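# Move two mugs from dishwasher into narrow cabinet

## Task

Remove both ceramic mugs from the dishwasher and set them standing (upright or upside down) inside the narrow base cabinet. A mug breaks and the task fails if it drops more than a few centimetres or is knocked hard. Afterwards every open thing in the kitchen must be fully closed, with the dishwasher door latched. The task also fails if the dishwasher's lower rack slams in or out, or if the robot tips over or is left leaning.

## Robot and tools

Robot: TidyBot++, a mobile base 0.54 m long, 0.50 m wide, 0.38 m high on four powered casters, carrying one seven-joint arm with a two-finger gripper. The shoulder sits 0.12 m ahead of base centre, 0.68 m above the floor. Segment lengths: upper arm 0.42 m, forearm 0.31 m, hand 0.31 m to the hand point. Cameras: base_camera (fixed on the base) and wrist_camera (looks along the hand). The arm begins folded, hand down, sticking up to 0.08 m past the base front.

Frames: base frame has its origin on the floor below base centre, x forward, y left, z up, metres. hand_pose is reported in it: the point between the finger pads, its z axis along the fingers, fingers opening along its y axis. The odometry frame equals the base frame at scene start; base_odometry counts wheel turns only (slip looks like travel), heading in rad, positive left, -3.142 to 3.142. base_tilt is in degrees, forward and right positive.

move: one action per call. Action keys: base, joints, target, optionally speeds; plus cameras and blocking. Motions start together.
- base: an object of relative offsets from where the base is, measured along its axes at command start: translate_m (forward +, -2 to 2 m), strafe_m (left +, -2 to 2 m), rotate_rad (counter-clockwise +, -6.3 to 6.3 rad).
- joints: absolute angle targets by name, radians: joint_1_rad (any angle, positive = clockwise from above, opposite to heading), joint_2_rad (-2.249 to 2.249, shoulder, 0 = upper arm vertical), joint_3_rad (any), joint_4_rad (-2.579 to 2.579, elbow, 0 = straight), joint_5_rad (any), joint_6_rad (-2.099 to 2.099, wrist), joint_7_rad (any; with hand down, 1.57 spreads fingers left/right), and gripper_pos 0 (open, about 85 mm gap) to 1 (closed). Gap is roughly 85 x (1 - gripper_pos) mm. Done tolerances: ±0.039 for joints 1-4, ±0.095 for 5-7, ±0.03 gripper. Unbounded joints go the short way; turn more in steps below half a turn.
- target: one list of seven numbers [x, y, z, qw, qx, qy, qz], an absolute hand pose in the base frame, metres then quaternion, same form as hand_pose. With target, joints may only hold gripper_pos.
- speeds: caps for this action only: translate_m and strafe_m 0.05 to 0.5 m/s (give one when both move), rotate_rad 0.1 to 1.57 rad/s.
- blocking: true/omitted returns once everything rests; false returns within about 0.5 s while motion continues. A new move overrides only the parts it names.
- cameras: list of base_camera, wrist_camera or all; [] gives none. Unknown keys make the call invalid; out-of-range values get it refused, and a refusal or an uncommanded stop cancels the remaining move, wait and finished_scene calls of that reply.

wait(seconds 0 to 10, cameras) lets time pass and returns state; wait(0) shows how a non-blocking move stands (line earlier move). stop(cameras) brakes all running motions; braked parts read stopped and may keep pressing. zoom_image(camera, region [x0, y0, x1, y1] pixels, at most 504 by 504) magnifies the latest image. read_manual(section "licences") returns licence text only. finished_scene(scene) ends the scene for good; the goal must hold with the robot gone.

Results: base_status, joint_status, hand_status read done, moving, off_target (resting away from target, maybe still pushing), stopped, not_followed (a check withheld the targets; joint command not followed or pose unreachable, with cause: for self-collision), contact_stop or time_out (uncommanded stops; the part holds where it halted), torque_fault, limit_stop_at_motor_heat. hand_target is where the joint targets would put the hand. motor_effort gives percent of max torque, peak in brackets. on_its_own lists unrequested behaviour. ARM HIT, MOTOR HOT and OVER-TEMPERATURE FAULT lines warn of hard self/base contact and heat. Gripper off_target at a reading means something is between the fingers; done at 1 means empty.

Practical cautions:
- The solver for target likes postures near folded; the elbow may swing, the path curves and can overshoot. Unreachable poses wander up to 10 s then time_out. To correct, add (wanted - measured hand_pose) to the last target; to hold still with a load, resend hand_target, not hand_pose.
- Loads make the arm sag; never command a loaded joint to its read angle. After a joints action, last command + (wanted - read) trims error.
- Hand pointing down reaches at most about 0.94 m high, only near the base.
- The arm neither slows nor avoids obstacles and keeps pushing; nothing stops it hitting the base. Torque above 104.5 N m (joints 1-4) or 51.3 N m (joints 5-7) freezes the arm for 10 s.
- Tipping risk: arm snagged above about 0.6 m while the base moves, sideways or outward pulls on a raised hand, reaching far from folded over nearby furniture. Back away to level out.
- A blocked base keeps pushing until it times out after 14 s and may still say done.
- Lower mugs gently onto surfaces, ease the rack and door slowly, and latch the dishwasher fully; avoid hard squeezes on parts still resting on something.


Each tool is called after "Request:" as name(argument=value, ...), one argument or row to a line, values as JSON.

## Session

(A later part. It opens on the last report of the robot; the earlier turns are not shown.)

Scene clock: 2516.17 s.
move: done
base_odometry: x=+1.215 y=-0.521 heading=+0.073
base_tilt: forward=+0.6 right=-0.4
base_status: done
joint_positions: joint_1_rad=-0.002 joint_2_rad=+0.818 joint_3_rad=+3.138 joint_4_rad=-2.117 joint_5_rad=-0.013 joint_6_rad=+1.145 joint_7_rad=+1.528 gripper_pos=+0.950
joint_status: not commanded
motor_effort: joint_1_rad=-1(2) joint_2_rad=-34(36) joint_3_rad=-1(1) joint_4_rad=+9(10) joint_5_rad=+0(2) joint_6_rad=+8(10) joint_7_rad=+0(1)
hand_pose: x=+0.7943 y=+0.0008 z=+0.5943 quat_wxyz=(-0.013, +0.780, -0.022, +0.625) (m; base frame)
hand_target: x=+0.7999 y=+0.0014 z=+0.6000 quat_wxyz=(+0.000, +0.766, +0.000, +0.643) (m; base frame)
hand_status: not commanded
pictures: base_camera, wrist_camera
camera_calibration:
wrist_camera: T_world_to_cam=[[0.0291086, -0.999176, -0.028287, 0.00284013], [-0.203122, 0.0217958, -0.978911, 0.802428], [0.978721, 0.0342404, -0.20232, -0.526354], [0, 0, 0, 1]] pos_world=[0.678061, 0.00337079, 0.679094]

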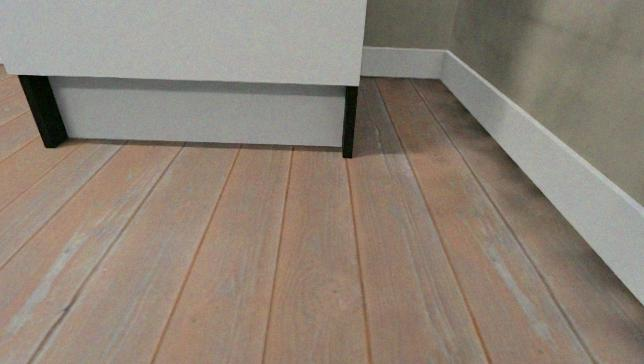

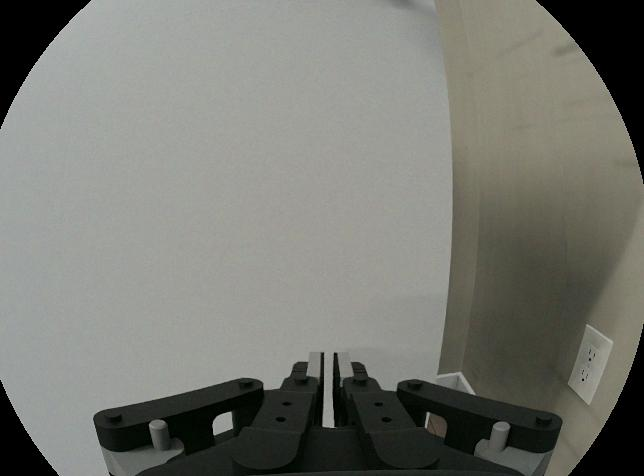

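Request:
move(
  base={"translate_m": 0.02},
  speeds={"translate_m": 0.05},
  cameras=[],
)

Request:
move(
  base={"translate_m": 0.02},
  speeds={"translate_m": 0.05},
  cameras=["base_camera", "wrist_camera"],
)

Scene clock: 2524.20 s.
move: done
base_odometry: x=+1.235 y=-0.519 heading=+0.073
base_tilt: forward=+0.6 right=-0.4
base_status: done
joint_positions: joint_1_rad=-0.002 joint_2_rad=+0.818 joint_3_rad=+3.138 joint_4_rad=-2.117 joint_5_rad=-0.013 joint_6_rad=+1.146 joint_7_rad=+1.528 gripper_pos=+0.950
joint_status: not commanded
motor_effort: joint_1_rad=-1(2) joint_2_rad=-34(36) joint_3_rad=+0(1) joint_4_rad=+9(10) joint_5_rad=-1(2) joint_6_rad=+9(9) joint_7_rad=+0(1)
hand_pose: x=+0.7943 y=+0.0008 z=+0.5943 quat_wxyz=(-0.013, +0.780, -0.022, +0.626) (m; base frame)
hand_target: x=+0.7999 y=+0.0014 z=+0.6000 quat_wxyz=(+0.000, +0.766, +0.000, +0.643) (m; base frame)
hand_status: not commanded
pictures: none
No camera images: "cameras" was empty.

Scene clock: 2525.13 s.
move: done
base_odometry: x=+1.255 y=-0.518 heading=+0.072
base_tilt: forward=+0.5 right=-0.4
base_status: done
joint_positions: joint_1_rad=-0.002 joint_2_rad=+0.820 joint_3_rad=+3.138 joint_4_rad=-2.130 joint_5_rad=-0.013 joint_6_rad=+1.149 joint_7_rad=+1.528 gripper_pos=+0.950
joint_status: not commanded
motor_effort: joint_1_rad=-1(3) joint_2_rad=-33(36) joint_3_rad=+0(1) joint_4_rad=+13(18) joint_5_rad=-1(2) joint_6_rad=+8(10) joint_7_rad=+0(0)
hand_pose: x=+0.7895 y=+0.0008 z=+0.5890 quat_wxyz=(-0.013, +0.783, -0.022, +0.621) (m; base frame)
hand_target: x=+0.7999 y=+0.0014 z=+0.6000 quat_wxyz=(+0.000, +0.766, +0.000, +0.643) (m; base frame)
hand_status: not commanded
pictures: base_camera, wrist_camera
camera_calibration:
wrist_camera: T_world_to_cam=[[0.0287958, -0.999178, -0.0285318, 0.00311529], [-0.214629, 0.0216975, -0.976455, 0.803921], [0.976271, 0.0342416, -0.213828, -0.514036], [0, 0, 0, 1]] pos_world=[0.674294, 0.0032711, 0.675166]

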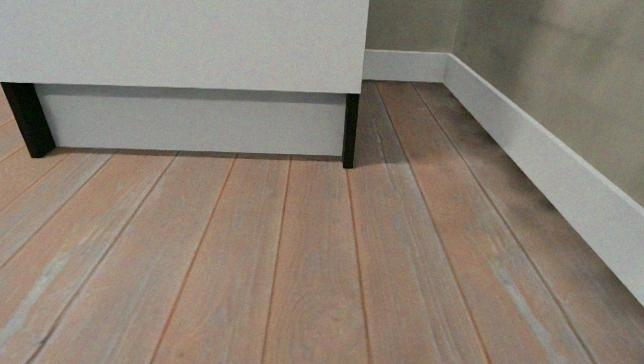

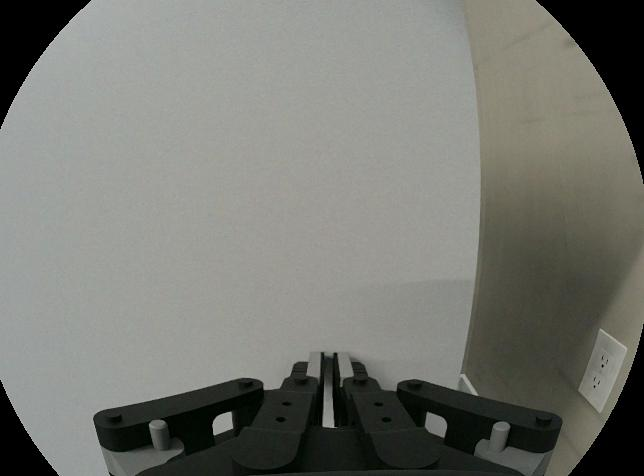

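Request:
move(
  base={"translate_m": 0.03},
  speeds={"translate_m": 0.05},
  cameras=["base_camera", "wrist_camera"],
)

Request:
zoom_image(
  camera="base_camera",
  region=[0, 50, 120, 170],
)

Request:
zoom_image(
  camera="base_camera",
  region=[280, 60, 400, 180],
)

Scene clock: 2532.53 s.
move: done
base_odometry: x=+1.284 y=-0.516 heading=+0.072
base_tilt: forward=+0.5 right=-0.3
base_status: done
joint_positions: joint_1_rad=-0.002 joint_2_rad=+0.821 joint_3_rad=+3.137 joint_4_rad=-2.202 joint_5_rad=-0.013 joint_6_rad=+1.149 joint_7_rad=+1.528 gripper_pos=+0.950
joint_status: not commanded
motor_effort: joint_1_rad=-1(3) joint_2_rad=-31(34) joint_3_rad=+0(2) joint_4_rad=+24(27) joint_5_rad=-1(4) joint_6_rad=+11(12) joint_7_rad=+0(1)
hand_pose: x=+0.7612 y=+0.0008 z=+0.5638 quat_wxyz=(-0.012, +0.805, -0.022, +0.592) (m; base frame)
hand_target: x=+0.7999 y=+0.0014 z=+0.6000 quat_wxyz=(+0.000, +0.766, +0.000, +0.643) (m; base frame)
hand_status: not commanded
pictures: base_camera, wrist_camera
camera_calibration:
wrist_camera: T_world_to_cam=[[0.026951, -0.999178, -0.0302912, 0.00572144], [-0.284105, 0.0213965, -0.958554, 0.816086], [0.958414, 0.0344399, -0.283295, -0.43894], [0, 0, 0, 1]] pos_world=[0.652386, 0.00337242, 0.658087]

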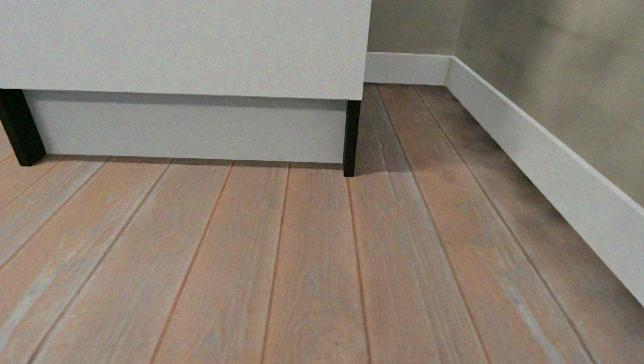

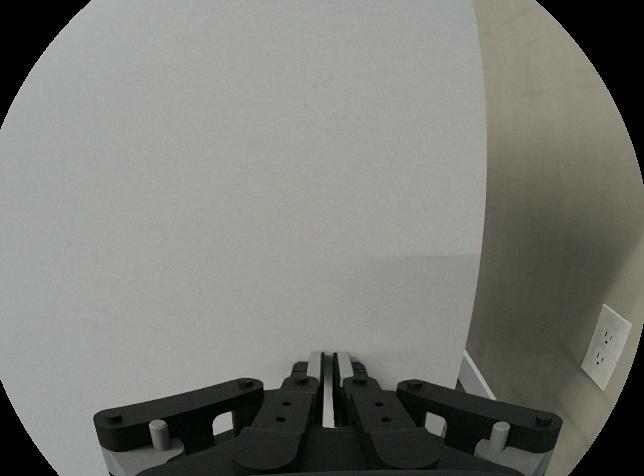

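Scaled by 4.200.

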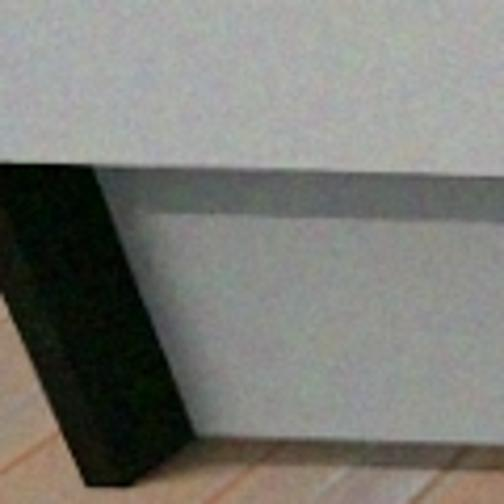

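Scaled by 4.200.

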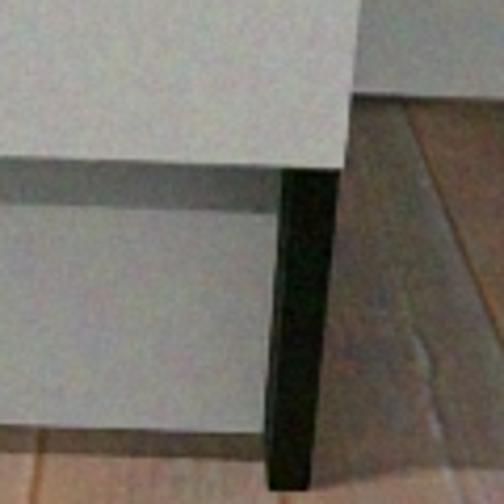

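Request:
move(
  base={"translate_m": -0.3},
  speeds={"translate_m": 0.2},
  cameras=["base_camera", "wrist_camera"],
)

Request:
zoom_image(
  camera="wrist_camera",
  region=[300, 0, 480, 180],
)

Request:
zoom_image(
  camera="base_camera",
  region=[60, 0, 400, 160],
)

Scene clock: 2577.40 s.
move: done
base_odometry: x=+0.985 y=-0.538 heading=+0.072
base_tilt: forward=+0.5 right=-0.3
base_status: done
joint_positions: joint_1_rad=-0.002 joint_2_rad=+0.833 joint_3_rad=+3.137 joint_4_rad=-2.107 joint_5_rad=-0.013 joint_6_rad=+1.164 joint_7_rad=+1.528 gripper_pos=+0.950
joint_status: not commanded
motor_effort: joint_1_rad=-1(2) joint_2_rad=-35(38) joint_3_rad=-1(1) joint_4_rad=+8(23) joint_5_rad=-2(3) joint_6_rad=+9(15) joint_7_rad=+0(1)
hand_pose: x=+0.7981 y=+0.0008 z=+0.5936 quat_wxyz=(-0.013, +0.775, -0.022, +0.631) (m; base frame)
hand_target: x=+0.7999 y=+0.0014 z=+0.6000 quat_wxyz=(+0.000, +0.766, +0.000, +0.643) (m; base frame)
hand_status: not commanded
pictures: base_camera, wrist_camera
camera_calibration:
wrist_camera: T_world_to_cam=[[0.0295244, -0.999178, -0.0277764, 0.00207317], [-0.189216, 0.0216993, -0.981696, 0.793149], [0.981492, 0.0342397, -0.18842, -0.540612], [0, 0, 0, 1]] pos_world=[0.680622, 0.00337109, 0.676827]

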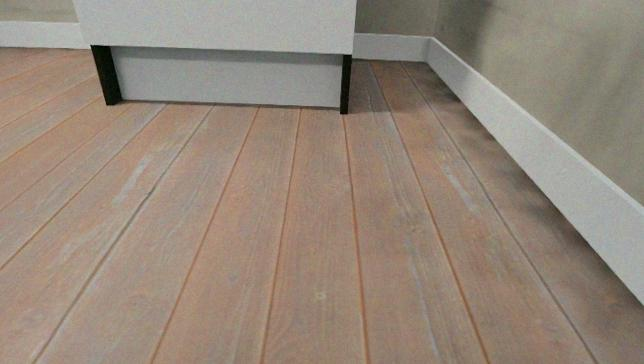

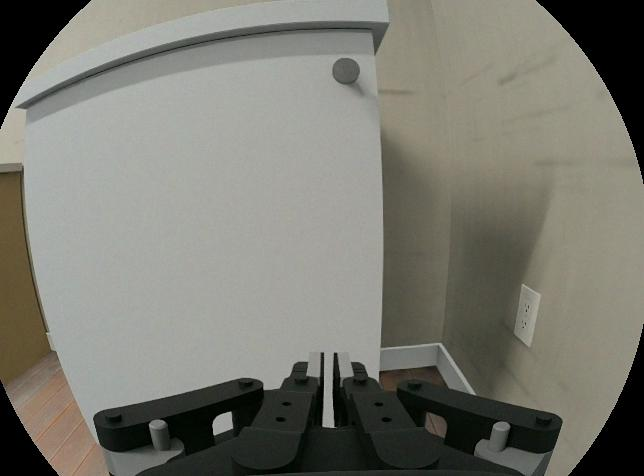

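Scaled by 2.800.

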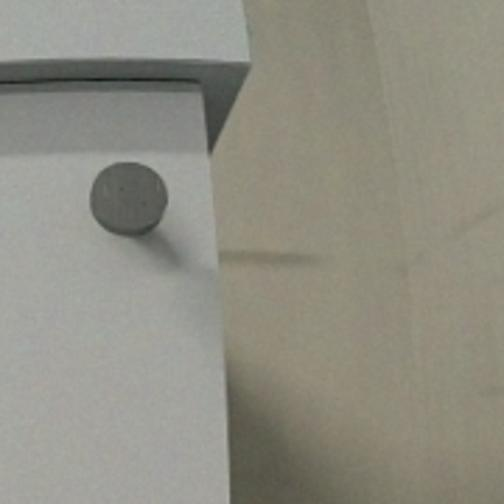

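Scaled by 1.482.

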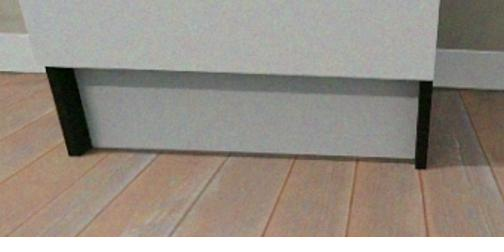

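Request:
move(
  base={"translate_m": -0.163, "strafe_m": 1.0},
  speeds={"strafe_m": 0.4},
  joints={"joint_1_rad": 0.0, "joint_2_rad": 0.49, "joint_3_rad": 3.1416, "joint_4_rad": -1.727, "joint_5_rad": 0.0, "joint_6_rad": -0.3, "joint_7_rad": 1.571},
  cameras=["base_camera", "wrist_camera"],
)

Request:
move(
  base={"rotate_rad": 1.557},
  cameras=["base_camera", "wrist_camera"],
)

Scene clock: 2586.93 s.
move: done
base_odometry: x=+0.750 y=+0.448 heading=+0.073
base_tilt: forward=+0.5 right=-0.3
base_status: done
joint_positions: joint_1_rad=-0.001 joint_2_rad=+0.492 joint_3_rad=+3.138 joint_4_rad=-1.750 joint_5_rad=-0.013 joint_6_rad=-0.244 joint_7_rad=+1.528 gripper_pos=+0.950
joint_status: all done
motor_effort: joint_1_rad=-1(4) joint_2_rad=-32(37) joint_3_rad=+0(2) joint_4_rad=+16(17) joint_5_rad=-1(3) joint_6_rad=+5(10) joint_7_rad=+0(1)
hand_pose: x=+0.7538 y=+0.0056 z=+0.6105 quat_wxyz=(-0.012, +0.946, -0.024, +0.322) (m; base frame)
hand_target: x=+0.7500 y=+0.0014 z=+0.6112 quat_wxyz=(+0.000, +0.952, +0.000, +0.307) (m; base frame)
hand_status: not commanded
pictures: base_camera, wrist_camera
camera_calibration:
wrist_camera: T_world_to_cam=[[0.0111082, -0.998492, -0.0537705, 0.0384324], [-0.783705, 0.0247039, -0.620641, 1.02896], [0.621033, 0.0490344, -0.782249, 0.140062], [0, 0, 0, 1]] pos_world=[0.718995, 0.00608711, 0.750247]

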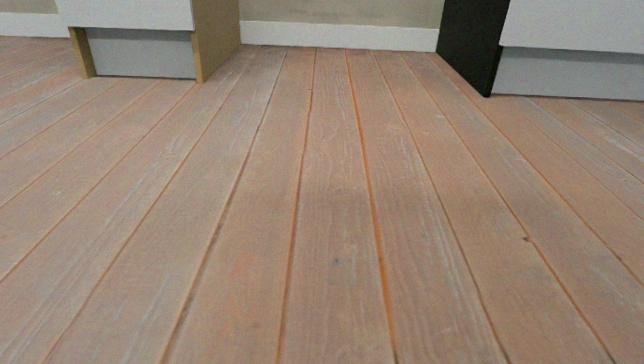

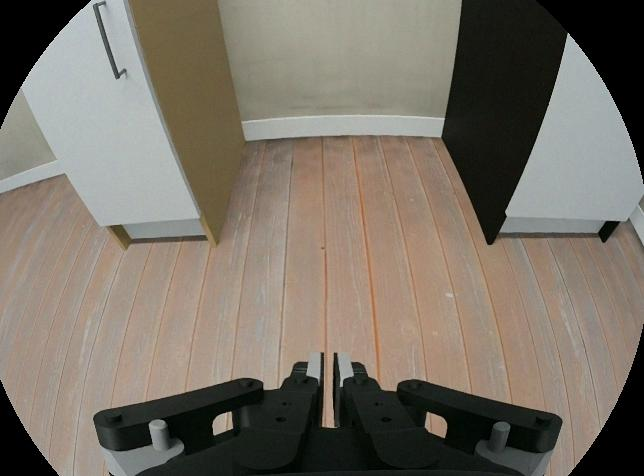

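Scene clock: 2589.30 s.
move: done
base_odometry: x=+0.750 y=+0.448 heading=+1.629
base_tilt: forward=+0.5 right=-0.3
base_status: done
joint_positions: joint_1_rad=-0.010 joint_2_rad=+0.492 joint_3_rad=+3.134 joint_4_rad=-1.738 joint_5_rad=-0.013 joint_6_rad=-0.245 joint_7_rad=+1.528 gripper_pos=+0.950
joint_status: not commanded
motor_effort: joint_1_rad=-1(5) joint_2_rad=-33(34) joint_3_rad=+0(3) joint_4_rad=+17(17) joint_5_rad=-2(2) joint_6_rad=+6(6) joint_7_rad=+0(1)
hand_pose: x=+0.7583 y=+0.0129 z=+0.6153 quat_wxyz=(-0.015, +0.945, -0.019, +0.327) (m; base frame)
hand_target: x=+0.7500 y=+0.0014 z=+0.6112 quat_wxyz=(+0.000, +0.952, +0.000, +0.307) (m; base frame)
hand_status: not commanded
pictures: base_camera, wrist_camera
camera_calibration:
wrist_camera: T_world_to_cam=[[0.0227796, -0.998216, -0.0551852, 0.0377969], [-0.77757, 0.0170052, -0.628566, 1.03556], [0.628383, 0.0572288, -0.775796, 0.130943], [0, 0, 0, 1]] pos_world=[0.722073, 0.012626, 0.754586]

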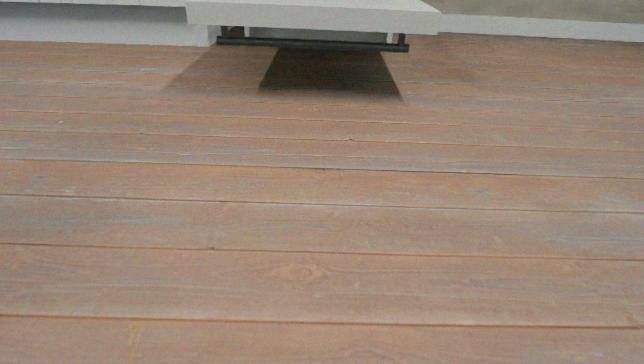

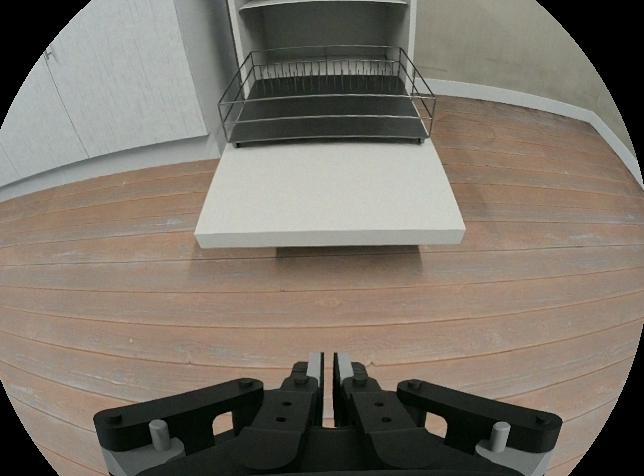

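Request:
zoom_image(
  camera="wrist_camera",
  region=[0, 0, 260, 200],
)

Request:
zoom_image(
  camera="wrist_camera",
  region=[190, 0, 480, 260],
)

Scaled by 1.938.

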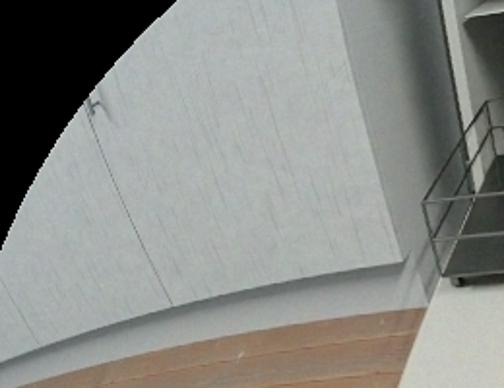

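Scaled by 1.738.

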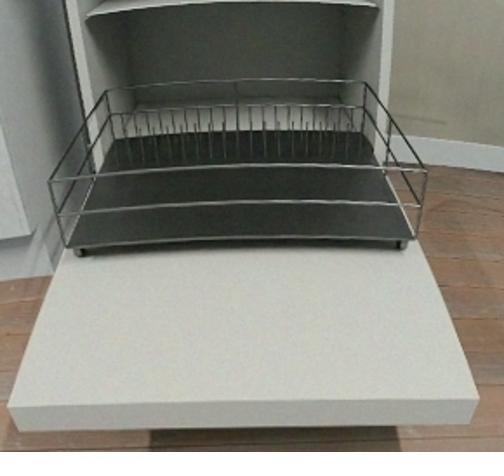

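Request:
move(
  base={"translate_m": 0.576, "strafe_m": 0.005},
  speeds={"translate_m": 0.3},
  cameras=["base_camera", "wrist_camera"],
)

Request:
zoom_image(
  camera="wrist_camera",
  region=[120, 60, 540, 360],
)

Scene clock: 2610.33 s.
move: done
base_odometry: x=+0.712 y=+1.023 heading=+1.631
base_tilt: forward=+0.6 right=-0.4
base_status: done
joint_positions: joint_1_rad=-0.010 joint_2_rad=+0.491 joint_3_rad=+3.134 joint_4_rad=-1.738 joint_5_rad=-0.013 joint_6_rad=-0.249 joint_7_rad=+1.528 gripper_pos=+0.950
joint_status: not commanded
motor_effort: joint_1_rad=-1(2) joint_2_rad=-32(35) joint_3_rad=+0(1) joint_4_rad=+16(18) joint_5_rad=-2(2) joint_6_rad=+6(7) joint_7_rad=+0(1)
hand_pose: x=+0.7577 y=+0.0129 z=+0.6155 quat_wxyz=(-0.015, +0.945, -0.019, +0.326) (m; base frame)
hand_target: x=+0.7500 y=+0.0014 z=+0.6112 quat_wxyz=(+0.000, +0.952, +0.000, +0.307) (m; base frame)
hand_status: not commanded
pictures: base_camera, wrist_camera
camera_calibration:
wrist_camera: T_world_to_cam=[[0.0227517, -0.998218, -0.0551685, 0.03783], [-0.778825, 0.0169019, -0.627014, 1.03516], [0.626829, 0.0572323, -0.777052, 0.133491], [0, 0, 0, 1]] pos_world=[0.721675, 0.0126263, 0.754878]

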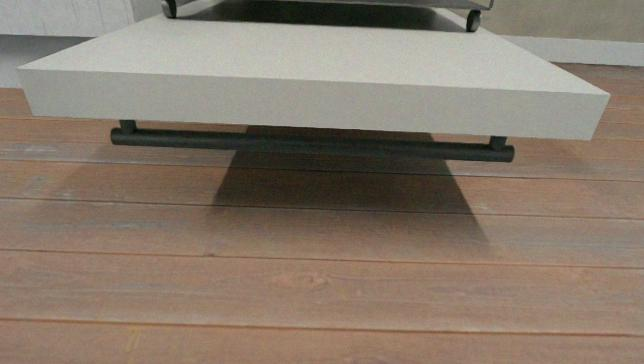

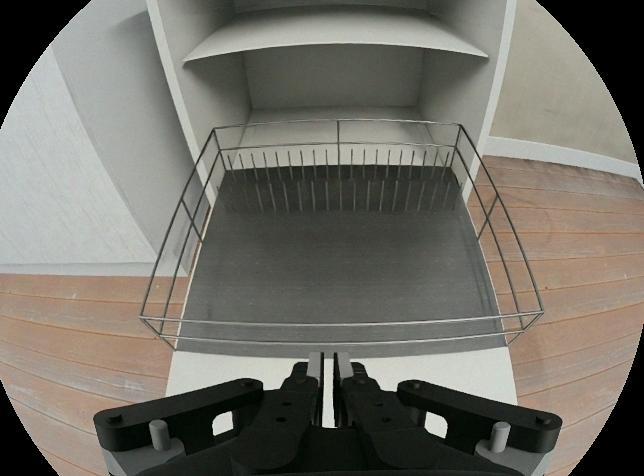

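Scaled by 1.200.

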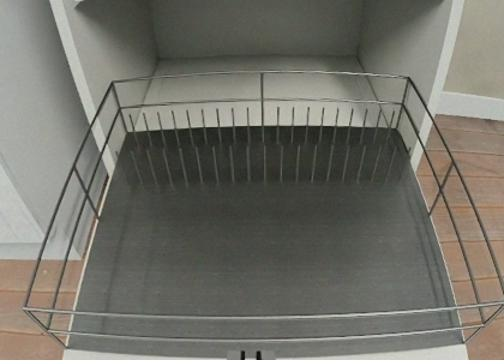

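Request:
move(
  joints={"joint_1_rad": 0.0, "joint_2_rad": 0.985, "joint_3_rad": 3.1416, "joint_4_rad": -1.53, "joint_5_rad": 0.0, "joint_6_rad": -0.138, "joint_7_rad": 1.571, "gripper_pos": 0.45},
  cameras=["base_camera", "wrist_camera"],
)

Request:
zoom_image(
  camera="wrist_camera",
  region=[120, 180, 540, 476],
)

Scene clock: 2618.10 s.
move: done
base_odometry: x=+0.712 y=+1.023 heading=+1.631
base_tilt: forward=+0.6 right=-0.4
base_status: not commanded
joint_positions: joint_1_rad=-0.010 joint_2_rad=+0.964 joint_3_rad=+3.134 joint_4_rad=-1.552 joint_5_rad=-0.013 joint_6_rad=-0.196 joint_7_rad=+1.528 gripper_pos=+0.450
joint_status: all done
motor_effort: joint_1_rad=-1(2) joint_2_rad=-41(44) joint_3_rad=-1(1) joint_4_rad=+12(17) joint_5_rad=-2(3) joint_6_rad=+4(7) joint_7_rad=+0(1)
hand_pose: x=+0.7782 y=+0.0130 z=+0.3841 quat_wxyz=(-0.011, +0.977, -0.021, +0.213) (m; base frame)
hand_target: x=+0.8001 y=+0.0014 z=+0.3849 quat_wxyz=(+0.000, +0.970, +0.000, +0.242) (m; base frame)
hand_status: not commanded
pictures: base_camera, wrist_camera
camera_calibration:
wrist_camera: T_world_to_cam=[[0.00783119, -0.998331, -0.0572142, 0.037236], [-0.903113, 0.0175043, -0.429046, 0.926716], [0.429331, 0.0550308, -0.901469, 0.142316], [0, 0, 0, 1]] pos_world=[0.775536, 0.0131206, 0.528028]

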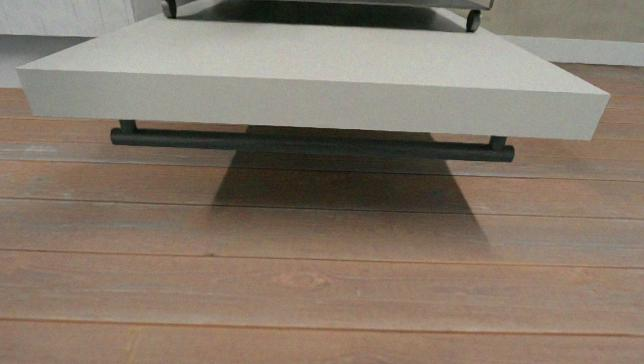

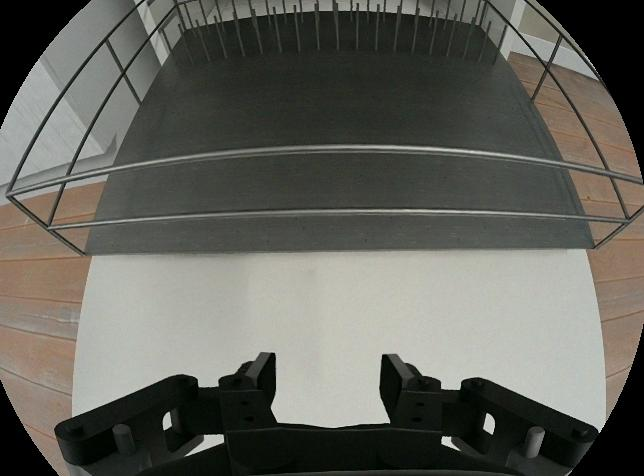

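Scaled by 1.200.

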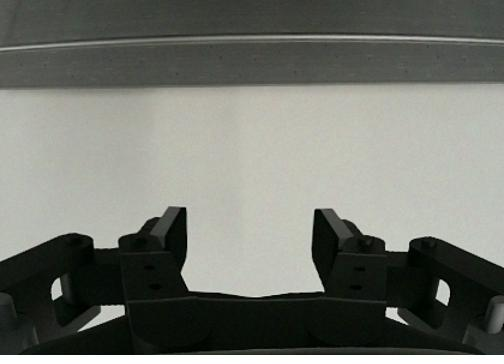

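Request:
move(
  joints={"joint_1_rad": 0.0, "joint_2_rad": 1.107, "joint_3_rad": 3.1416, "joint_4_rad": -1.197, "joint_5_rad": 0.0, "joint_6_rad": -0.349, "joint_7_rad": 1.571, "gripper_pos": 0.45},
  cameras=["wrist_camera"],
)

Scene clock: 2644.20 s.
move: done
base_odometry: x=+0.712 y=+1.022 heading=+1.631
base_tilt: forward=+0.6 right=-0.3
base_status: not commanded
joint_positions: joint_1_rad=-0.010 joint_2_rad=+1.083 joint_3_rad=+3.134 joint_4_rad=-1.231 joint_5_rad=-0.013 joint_6_rad=-0.303 joint_7_rad=+1.537 gripper_pos=+0.450
joint_status: all done
motor_effort: joint_1_rad=-1(2) joint_2_rad=-48(49) joint_3_rad=-1(1) joint_4_rad=+17(18) joint_5_rad=-2(3) joint_6_rad=+6(8) joint_7_rad=+0(1)
hand_pose: x=+0.8777 y=+0.0143 z=+0.3965 quat_wxyz=(-0.013, +0.966, -0.016, +0.259) (m; base frame)
hand_target: x=+0.8750 y=+0.0014 z=+0.3848 quat_wxyz=(+0.000, +0.970, +0.000, +0.242) (m; base frame)
hand_status: not commanded
pictures: wrist_camera
camera_calibration:
wrist_camera: T_world_to_cam=[[0.020606, -0.998296, -0.0545885, 0.0262267], [-0.858606, 0.0103035, -0.512533, 1.01602], [0.512222, 0.0574312, -0.856931, 0.0202967], [0, 0, 0, 1]] pos_world=[0.861427, 0.0145478, 0.53957]

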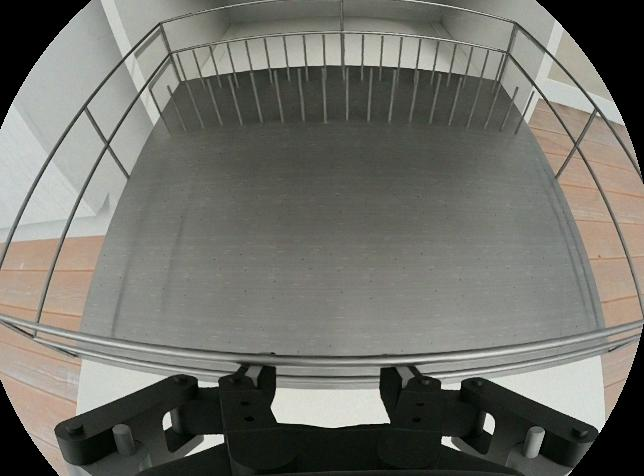

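Request:
zoom_image(
  camera="wrist_camera",
  region=[180, 300, 480, 450],
)

Scaled by 1.680.

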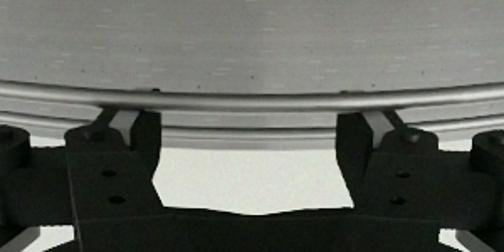

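Request:
move(
  base={"translate_m": 0.04},
  speeds={"translate_m": 0.05},
  cameras=["wrist_camera", "base_camera"],
)

Scene clock: 2656.10 s.
move: done
base_odometry: x=+0.709 y=+1.062 heading=+1.631
base_tilt: forward=+0.6 right=-0.3
base_status: done
joint_positions: joint_1_rad=-0.010 joint_2_rad=+1.086 joint_3_rad=+3.135 joint_4_rad=-1.226 joint_5_rad=-0.013 joint_6_rad=-0.316 joint_7_rad=+1.538 gripper_pos=+0.450
joint_status: not commanded
motor_effort: joint_1_rad=-1(3) joint_2_rad=-48(49) joint_3_rad=+0(2) joint_4_rad=+17(20) joint_5_rad=-2(3) joint_6_rad=+5(9) joint_7_rad=+0(0)
hand_pose: x=+0.8759 y=+0.0141 z=+0.3944 quat_wxyz=(-0.012, +0.967, -0.016, +0.254) (m; base frame)
hand_target: x=+0.8750 y=+0.0014 z=+0.3848 quat_wxyz=(+0.000, +0.970, +0.000, +0.242) (m; base frame)
hand_status: not commanded
pictures: base_camera, wrist_camera
camera_calibration:
wrist_camera: T_world_to_cam=[[0.0207461, -0.998311, -0.0542661, 0.0256343], [-0.864085, 0.00939937, -0.503258, 1.01461], [0.502918, 0.0573311, -0.862431, 0.029719], [0, 0, 0, 1]] pos_world=[0.861227, 0.0143505, 0.53763]

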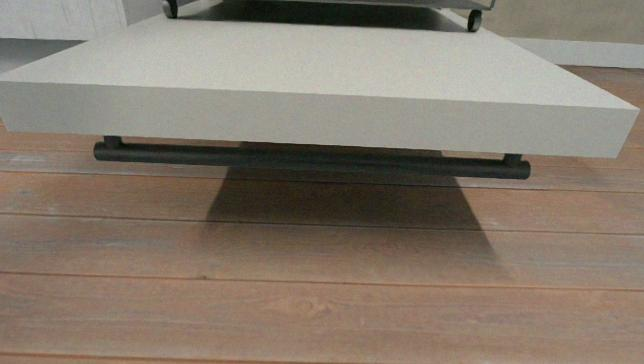

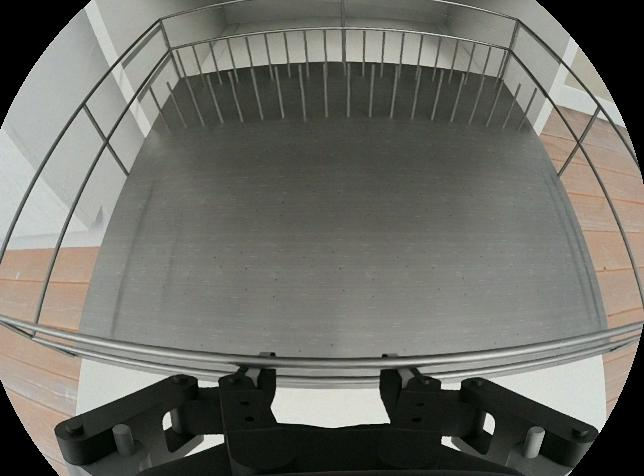

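Request:
move(
  base={"translate_m": 0.1},
  speeds={"translate_m": 0.06},
  cameras=["wrist_camera", "base_camera"],
)

Scene clock: 2660.47 s.
move: done
base_odometry: x=+0.703 y=+1.162 heading=+1.632
base_tilt: forward=+0.6 right=-0.3
base_status: done
joint_positions: joint_1_rad=-0.009 joint_2_rad=+1.088 joint_3_rad=+3.135 joint_4_rad=-1.221 joint_5_rad=-0.013 joint_6_rad=-0.325 joint_7_rad=+1.538 gripper_pos=+0.450
joint_status: not commanded
motor_effort: joint_1_rad=-1(2) joint_2_rad=-47(49) joint_3_rad=-1(2) joint_4_rad=+17(20) joint_5_rad=-1(3) joint_6_rad=+5(9) joint_7_rad=+0(1)
hand_pose: x=+0.8753 y=+0.0138 z=+0.3935 quat_wxyz=(-0.012, +0.968, -0.016, +0.251) (m; base frame)
hand_target: x=+0.8750 y=+0.0014 z=+0.3848 quat_wxyz=(+0.000, +0.970, +0.000, +0.242) (m; base frame)
hand_status: not commanded
pictures: base_camera, wrist_camera
camera_calibration:
wrist_camera: T_world_to_cam=[[0.0202659, -0.998328, -0.0541335, 0.025728], [-0.867093, 0.00940493, -0.498058, 1.01417], [0.497735, 0.0570324, -0.865452, 0.0350121], [0, 0, 0, 1]] pos_world=[0.861428, 0.01415, 0.536808]

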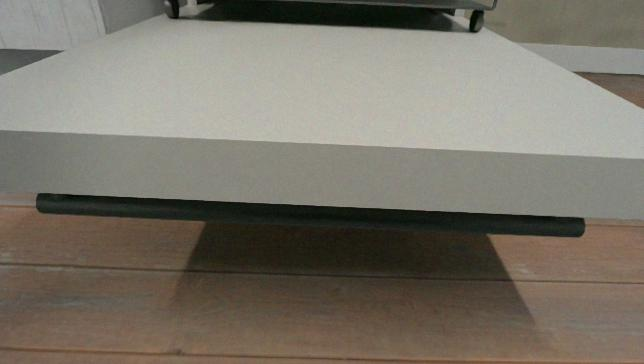

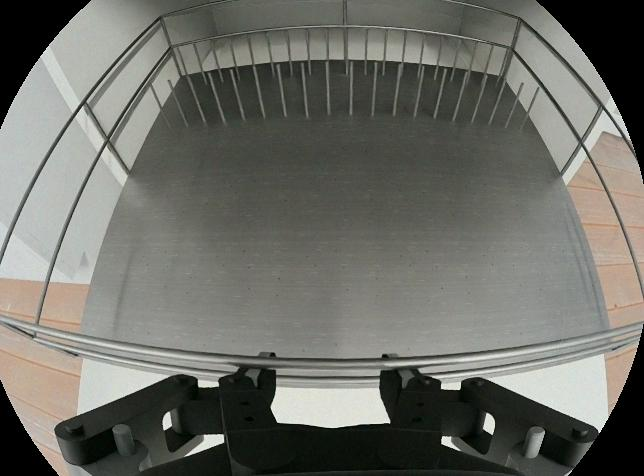

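Request:
move(
  base={"translate_m": 0.09},
  speeds={"translate_m": 0.05},
  cameras=["wrist_camera", "base_camera"],
)

Scene clock: 2666.20 s.
move: done
base_odometry: x=+0.697 y=+1.252 heading=+1.633
base_tilt: forward=+0.6 right=-0.3
base_status: done
joint_positions: joint_1_rad=-0.009 joint_2_rad=+1.090 joint_3_rad=+3.135 joint_4_rad=-1.219 joint_5_rad=-0.013 joint_6_rad=-0.330 joint_7_rad=+1.538 gripper_pos=+0.450
joint_status: not commanded
motor_effort: joint_1_rad=-1(3) joint_2_rad=-47(49) joint_3_rad=-1(2) joint_4_rad=+17(20) joint_5_rad=-1(3) joint_6_rad=+7(9) joint_7_rad=+0(0)
hand_pose: x=+0.8746 y=+0.0135 z=+0.3925 quat_wxyz=(-0.012, +0.968, -0.016, +0.249) (m; base frame)
hand_target: x=+0.8750 y=+0.0014 z=+0.3848 quat_wxyz=(+0.000, +0.970, +0.000, +0.242) (m; base frame)
hand_status: not commanded
pictures: base_camera, wrist_camera
camera_calibration:
wrist_camera: T_world_to_cam=[[0.0199416, -0.99834, -0.0540423, 0.0256092], [-0.869162, 0.0094037, -0.494438, 1.01356], [0.494125, 0.0568314, -0.867531, 0.0384629], [0, 0, 0, 1]] pos_world=[0.861429, 0.0138496, 0.535893]

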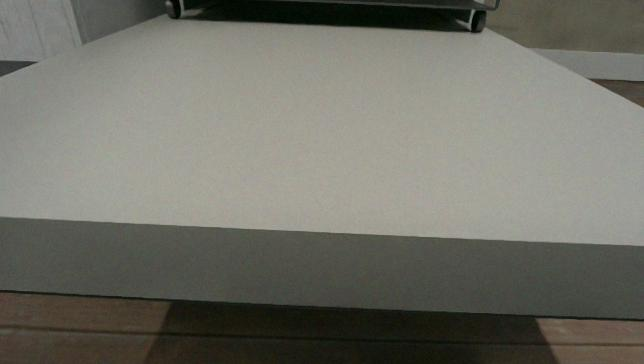

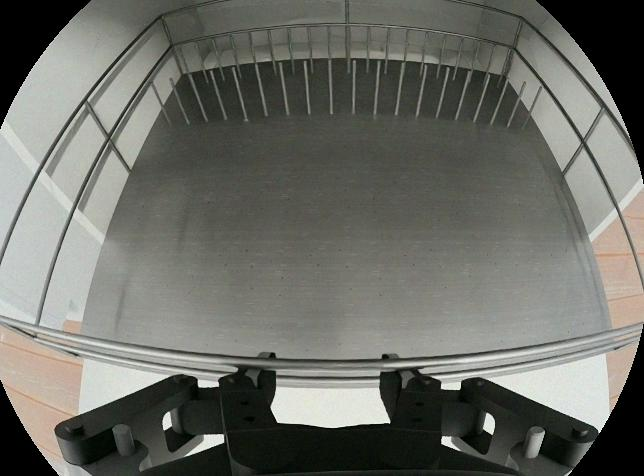

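Request:
move(
  base={"translate_m": 0.035},
  speeds={"translate_m": 0.05},
  cameras=["wrist_camera", "base_camera"],
)

Scene clock: 2670.23 s.
move: done
base_odometry: x=+0.695 y=+1.287 heading=+1.633
base_tilt: forward=+0.6 right=-0.4
base_status: done
joint_positions: joint_1_rad=-0.009 joint_2_rad=+1.091 joint_3_rad=+3.135 joint_4_rad=-1.217 joint_5_rad=-0.013 joint_6_rad=-0.333 joint_7_rad=+1.538 gripper_pos=+0.450
joint_status: not commanded
motor_effort: joint_1_rad=-1(3) joint_2_rad=-48(49) joint_3_rad=-1(2) joint_4_rad=+17(21) joint_5_rad=-1(3) joint_6_rad=+6(9) joint_7_rad=+0(0)
hand_pose: x=+0.8742 y=+0.0133 z=+0.3919 quat_wxyz=(-0.012, +0.969, -0.016, +0.248) (m; base frame)
hand_target: x=+0.8750 y=+0.0014 z=+0.3848 quat_wxyz=(+0.000, +0.970, +0.000, +0.242) (m; base frame)
hand_status: not commanded
pictures: base_camera, wrist_camera
camera_calibration:
wrist_camera: T_world_to_cam=[[0.0196559, -0.998357, -0.0538304, 0.025511], [-0.870422, 0.00940266, -0.492216, 1.01307], [0.491913, 0.0565301, -0.868807, 0.0405871], [0, 0, 0, 1]] pos_world=[0.861329, 0.0136491, 0.535283]

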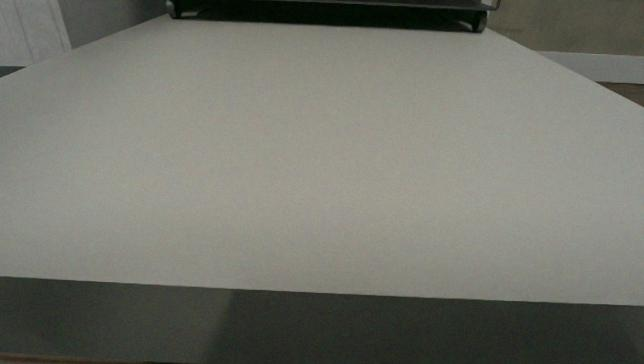

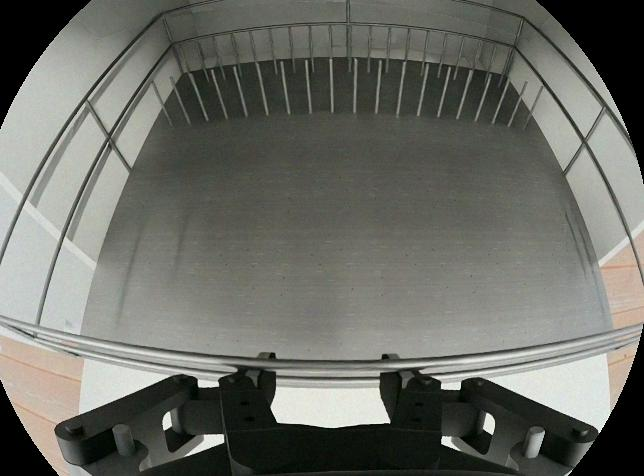

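Request:
move(
  base={"translate_m": 0.025},
  speeds={"translate_m": 0.05},
  cameras=["wrist_camera", "base_camera"],
)

Scene clock: 2674.43 s.
move: done
base_odometry: x=+0.693 y=+1.312 heading=+1.634
base_tilt: forward=+0.6 right=-0.3
base_status: done
joint_positions: joint_1_rad=-0.009 joint_2_rad=+1.091 joint_3_rad=+3.135 joint_4_rad=-1.217 joint_5_rad=-0.013 joint_6_rad=-0.335 joint_7_rad=+1.538 gripper_pos=+0.450
joint_status: not commanded
motor_effort: joint_1_rad=+0(3) joint_2_rad=-48(50) joint_3_rad=-1(2) joint_4_rad=+17(21) joint_5_rad=-1(2) joint_6_rad=+5(9) joint_7_rad=+0(0)
hand_pose: x=+0.8736 y=+0.0132 z=+0.3912 quat_wxyz=(-0.012, +0.969, -0.016, +0.246) (m; base frame)
hand_target: x=+0.8750 y=+0.0014 z=+0.3848 quat_wxyz=(+0.000, +0.970, +0.000, +0.242) (m; base frame)
hand_status: not commanded
pictures: base_camera, wrist_camera
camera_calibration:
wrist_camera: T_world_to_cam=[[0.0194794, -0.998362, -0.0537939, 0.0255093], [-0.871587, 0.00940453, -0.49015, 1.01244], [0.489854, 0.0564338, -0.869976, 0.042475], [0, 0, 0, 1]] pos_world=[0.861129, 0.0135489, 0.534574]

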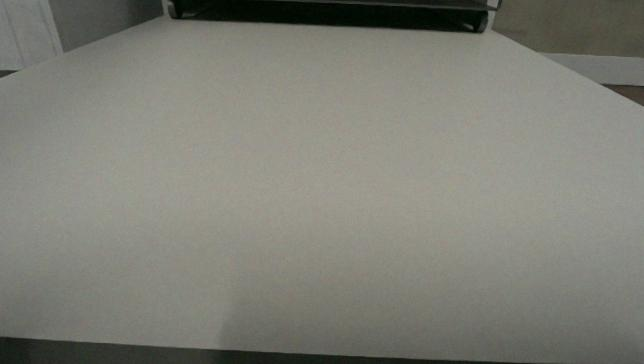

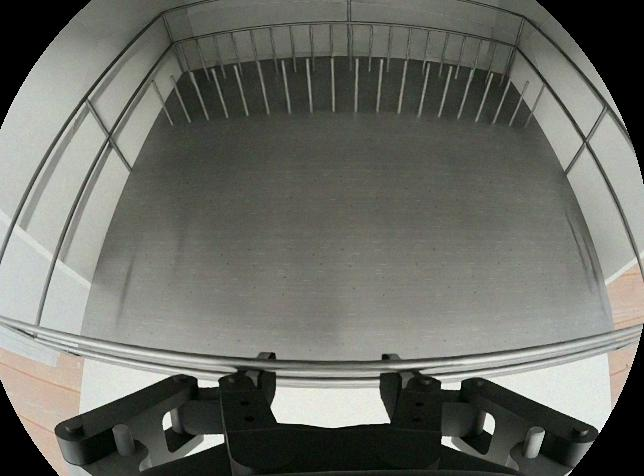

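Request:
move(
  base={"translate_m": 0.015},
  speeds={"translate_m": 0.05},
  cameras=["wrist_camera", "base_camera"],
)

Scene clock: 2684.40 s.
move: done
base_odometry: x=+0.692 y=+1.327 heading=+1.634
base_tilt: forward=+0.6 right=-0.4
base_status: done
joint_positions: joint_1_rad=-0.009 joint_2_rad=+1.092 joint_3_rad=+3.135 joint_4_rad=-1.216 joint_5_rad=-0.013 joint_6_rad=-0.337 joint_7_rad=+1.538 gripper_pos=+0.450
joint_status: not commanded
motor_effort: joint_1_rad=+0(2) joint_2_rad=-48(50) joint_3_rad=-1(2) joint_4_rad=+17(20) joint_5_rad=-1(2) joint_6_rad=+6(9) joint_7_rad=+0(0)
hand_pose: x=+0.8734 y=+0.0131 z=+0.3908 quat_wxyz=(-0.012, +0.969, -0.016, +0.246) (m; base frame)
hand_target: x=+0.8750 y=+0.0014 z=+0.3848 quat_wxyz=(+0.000, +0.970, +0.000, +0.242) (m; base frame)
hand_status: not commanded
pictures: base_camera, wrist_camera
camera_calibration:
wrist_camera: T_world_to_cam=[[0.0194047, -0.998362, -0.0538196, 0.0255709], [-0.872268, 0.00940372, -0.488938, 1.01223], [0.488643, 0.0564328, -0.870657, 0.0436153], [0, 0, 0, 1]] pos_world=[0.861129, 0.0135489, 0.534269]

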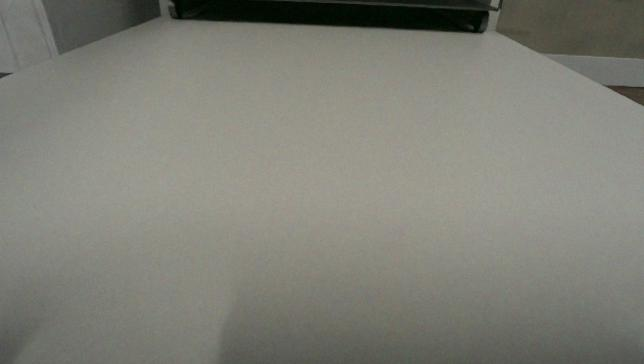

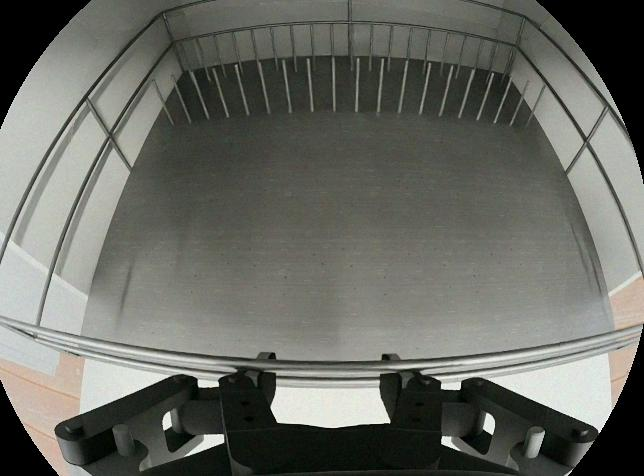

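Request:
move(
  joints={"joint_2_rad": 1.136, "joint_4_rad": -1.1205, "joint_6_rad": -0.396},
  cameras=[],
)

Request:
move(
  joints={"joint_2_rad": 1.168, "joint_4_rad": -1.039, "joint_6_rad": -0.446},
  cameras=["wrist_camera", "base_camera"],
)

Scene clock: 2695.50 s.
move: done
base_odometry: x=+0.692 y=+1.327 heading=+1.634
base_tilt: forward=+0.6 right=-0.3
base_status: not commanded
joint_positions: joint_1_rad=-0.009 joint_2_rad=+1.118 joint_3_rad=+3.135 joint_4_rad=-1.155 joint_5_rad=-0.013 joint_6_rad=-0.366 joint_7_rad=+1.538 gripper_pos=+0.450
joint_status: all done
motor_effort: joint_1_rad=-1(2) joint_2_rad=-49(50) joint_3_rad=-1(2) joint_4_rad=+18(19) joint_5_rad=-1(2) joint_6_rad=+6(8) joint_7_rad=+0(0)
hand_pose: x=+0.8870 y=+0.0132 z=+0.3903 quat_wxyz=(-0.012, +0.968, -0.016, +0.248) (m; base frame)
hand_target: x=+0.8902 y=+0.0014 z=+0.3852 quat_wxyz=(+0.000, +0.970, +0.000, +0.242) (m; base frame)
hand_status: not commanded
pictures: none
No camera images: "cameras" was empty.

Scene clock: 2696.40 s.
move: done
base_odometry: x=+0.692 y=+1.327 heading=+1.634
base_tilt: forward=+0.6 right=-0.2
base_status: not commanded
joint_positions: joint_1_rad=-0.009 joint_2_rad=+1.149 joint_3_rad=+3.135 joint_4_rad=-1.074 joint_5_rad=-0.013 joint_6_rad=-0.409 joint_7_rad=+1.538 gripper_pos=+0.450
joint_status: all done
motor_effort: joint_1_rad=-1(2) joint_2_rad=-50(51) joint_3_rad=-1(2) joint_4_rad=+18(20) joint_5_rad=-2(3) joint_6_rad=+6(9) joint_7_rad=+0(0)
hand_pose: x=+0.9042 y=+0.0135 z=+0.3913 quat_wxyz=(-0.012, +0.968, -0.016, +0.252) (m; base frame)
hand_target: x=+0.9051 y=+0.0014 z=+0.3851 quat_wxyz=(+0.000, +0.970, +0.000, +0.242) (m; base frame)
hand_status: not commanded
pictures: base_camera, wrist_camera
camera_calibration:
wrist_camera: T_world_to_cam=[[0.0202847, -0.998315, -0.0543702, 0.0247322], [-0.866291, 0.00959876, -0.499447, 1.03794], [0.499127, 0.0572316, -0.864637, 0.0170868], [0, 0, 0, 1]] pos_world=[0.890128, 0.0137497, 0.534514]

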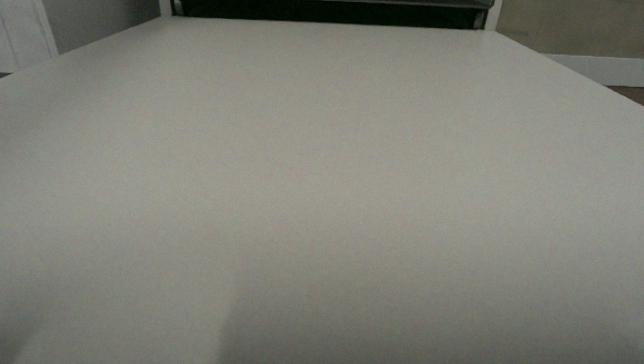

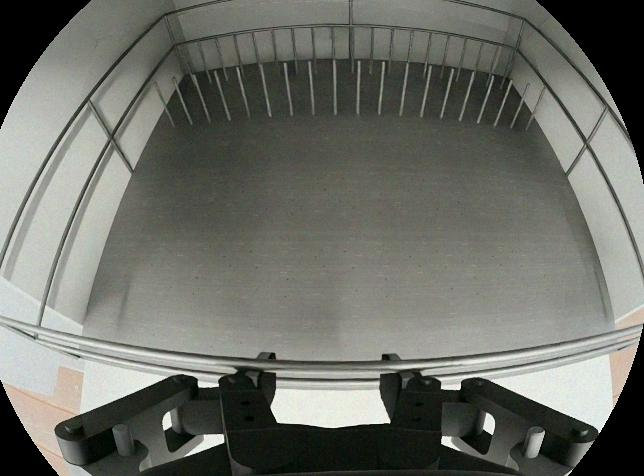

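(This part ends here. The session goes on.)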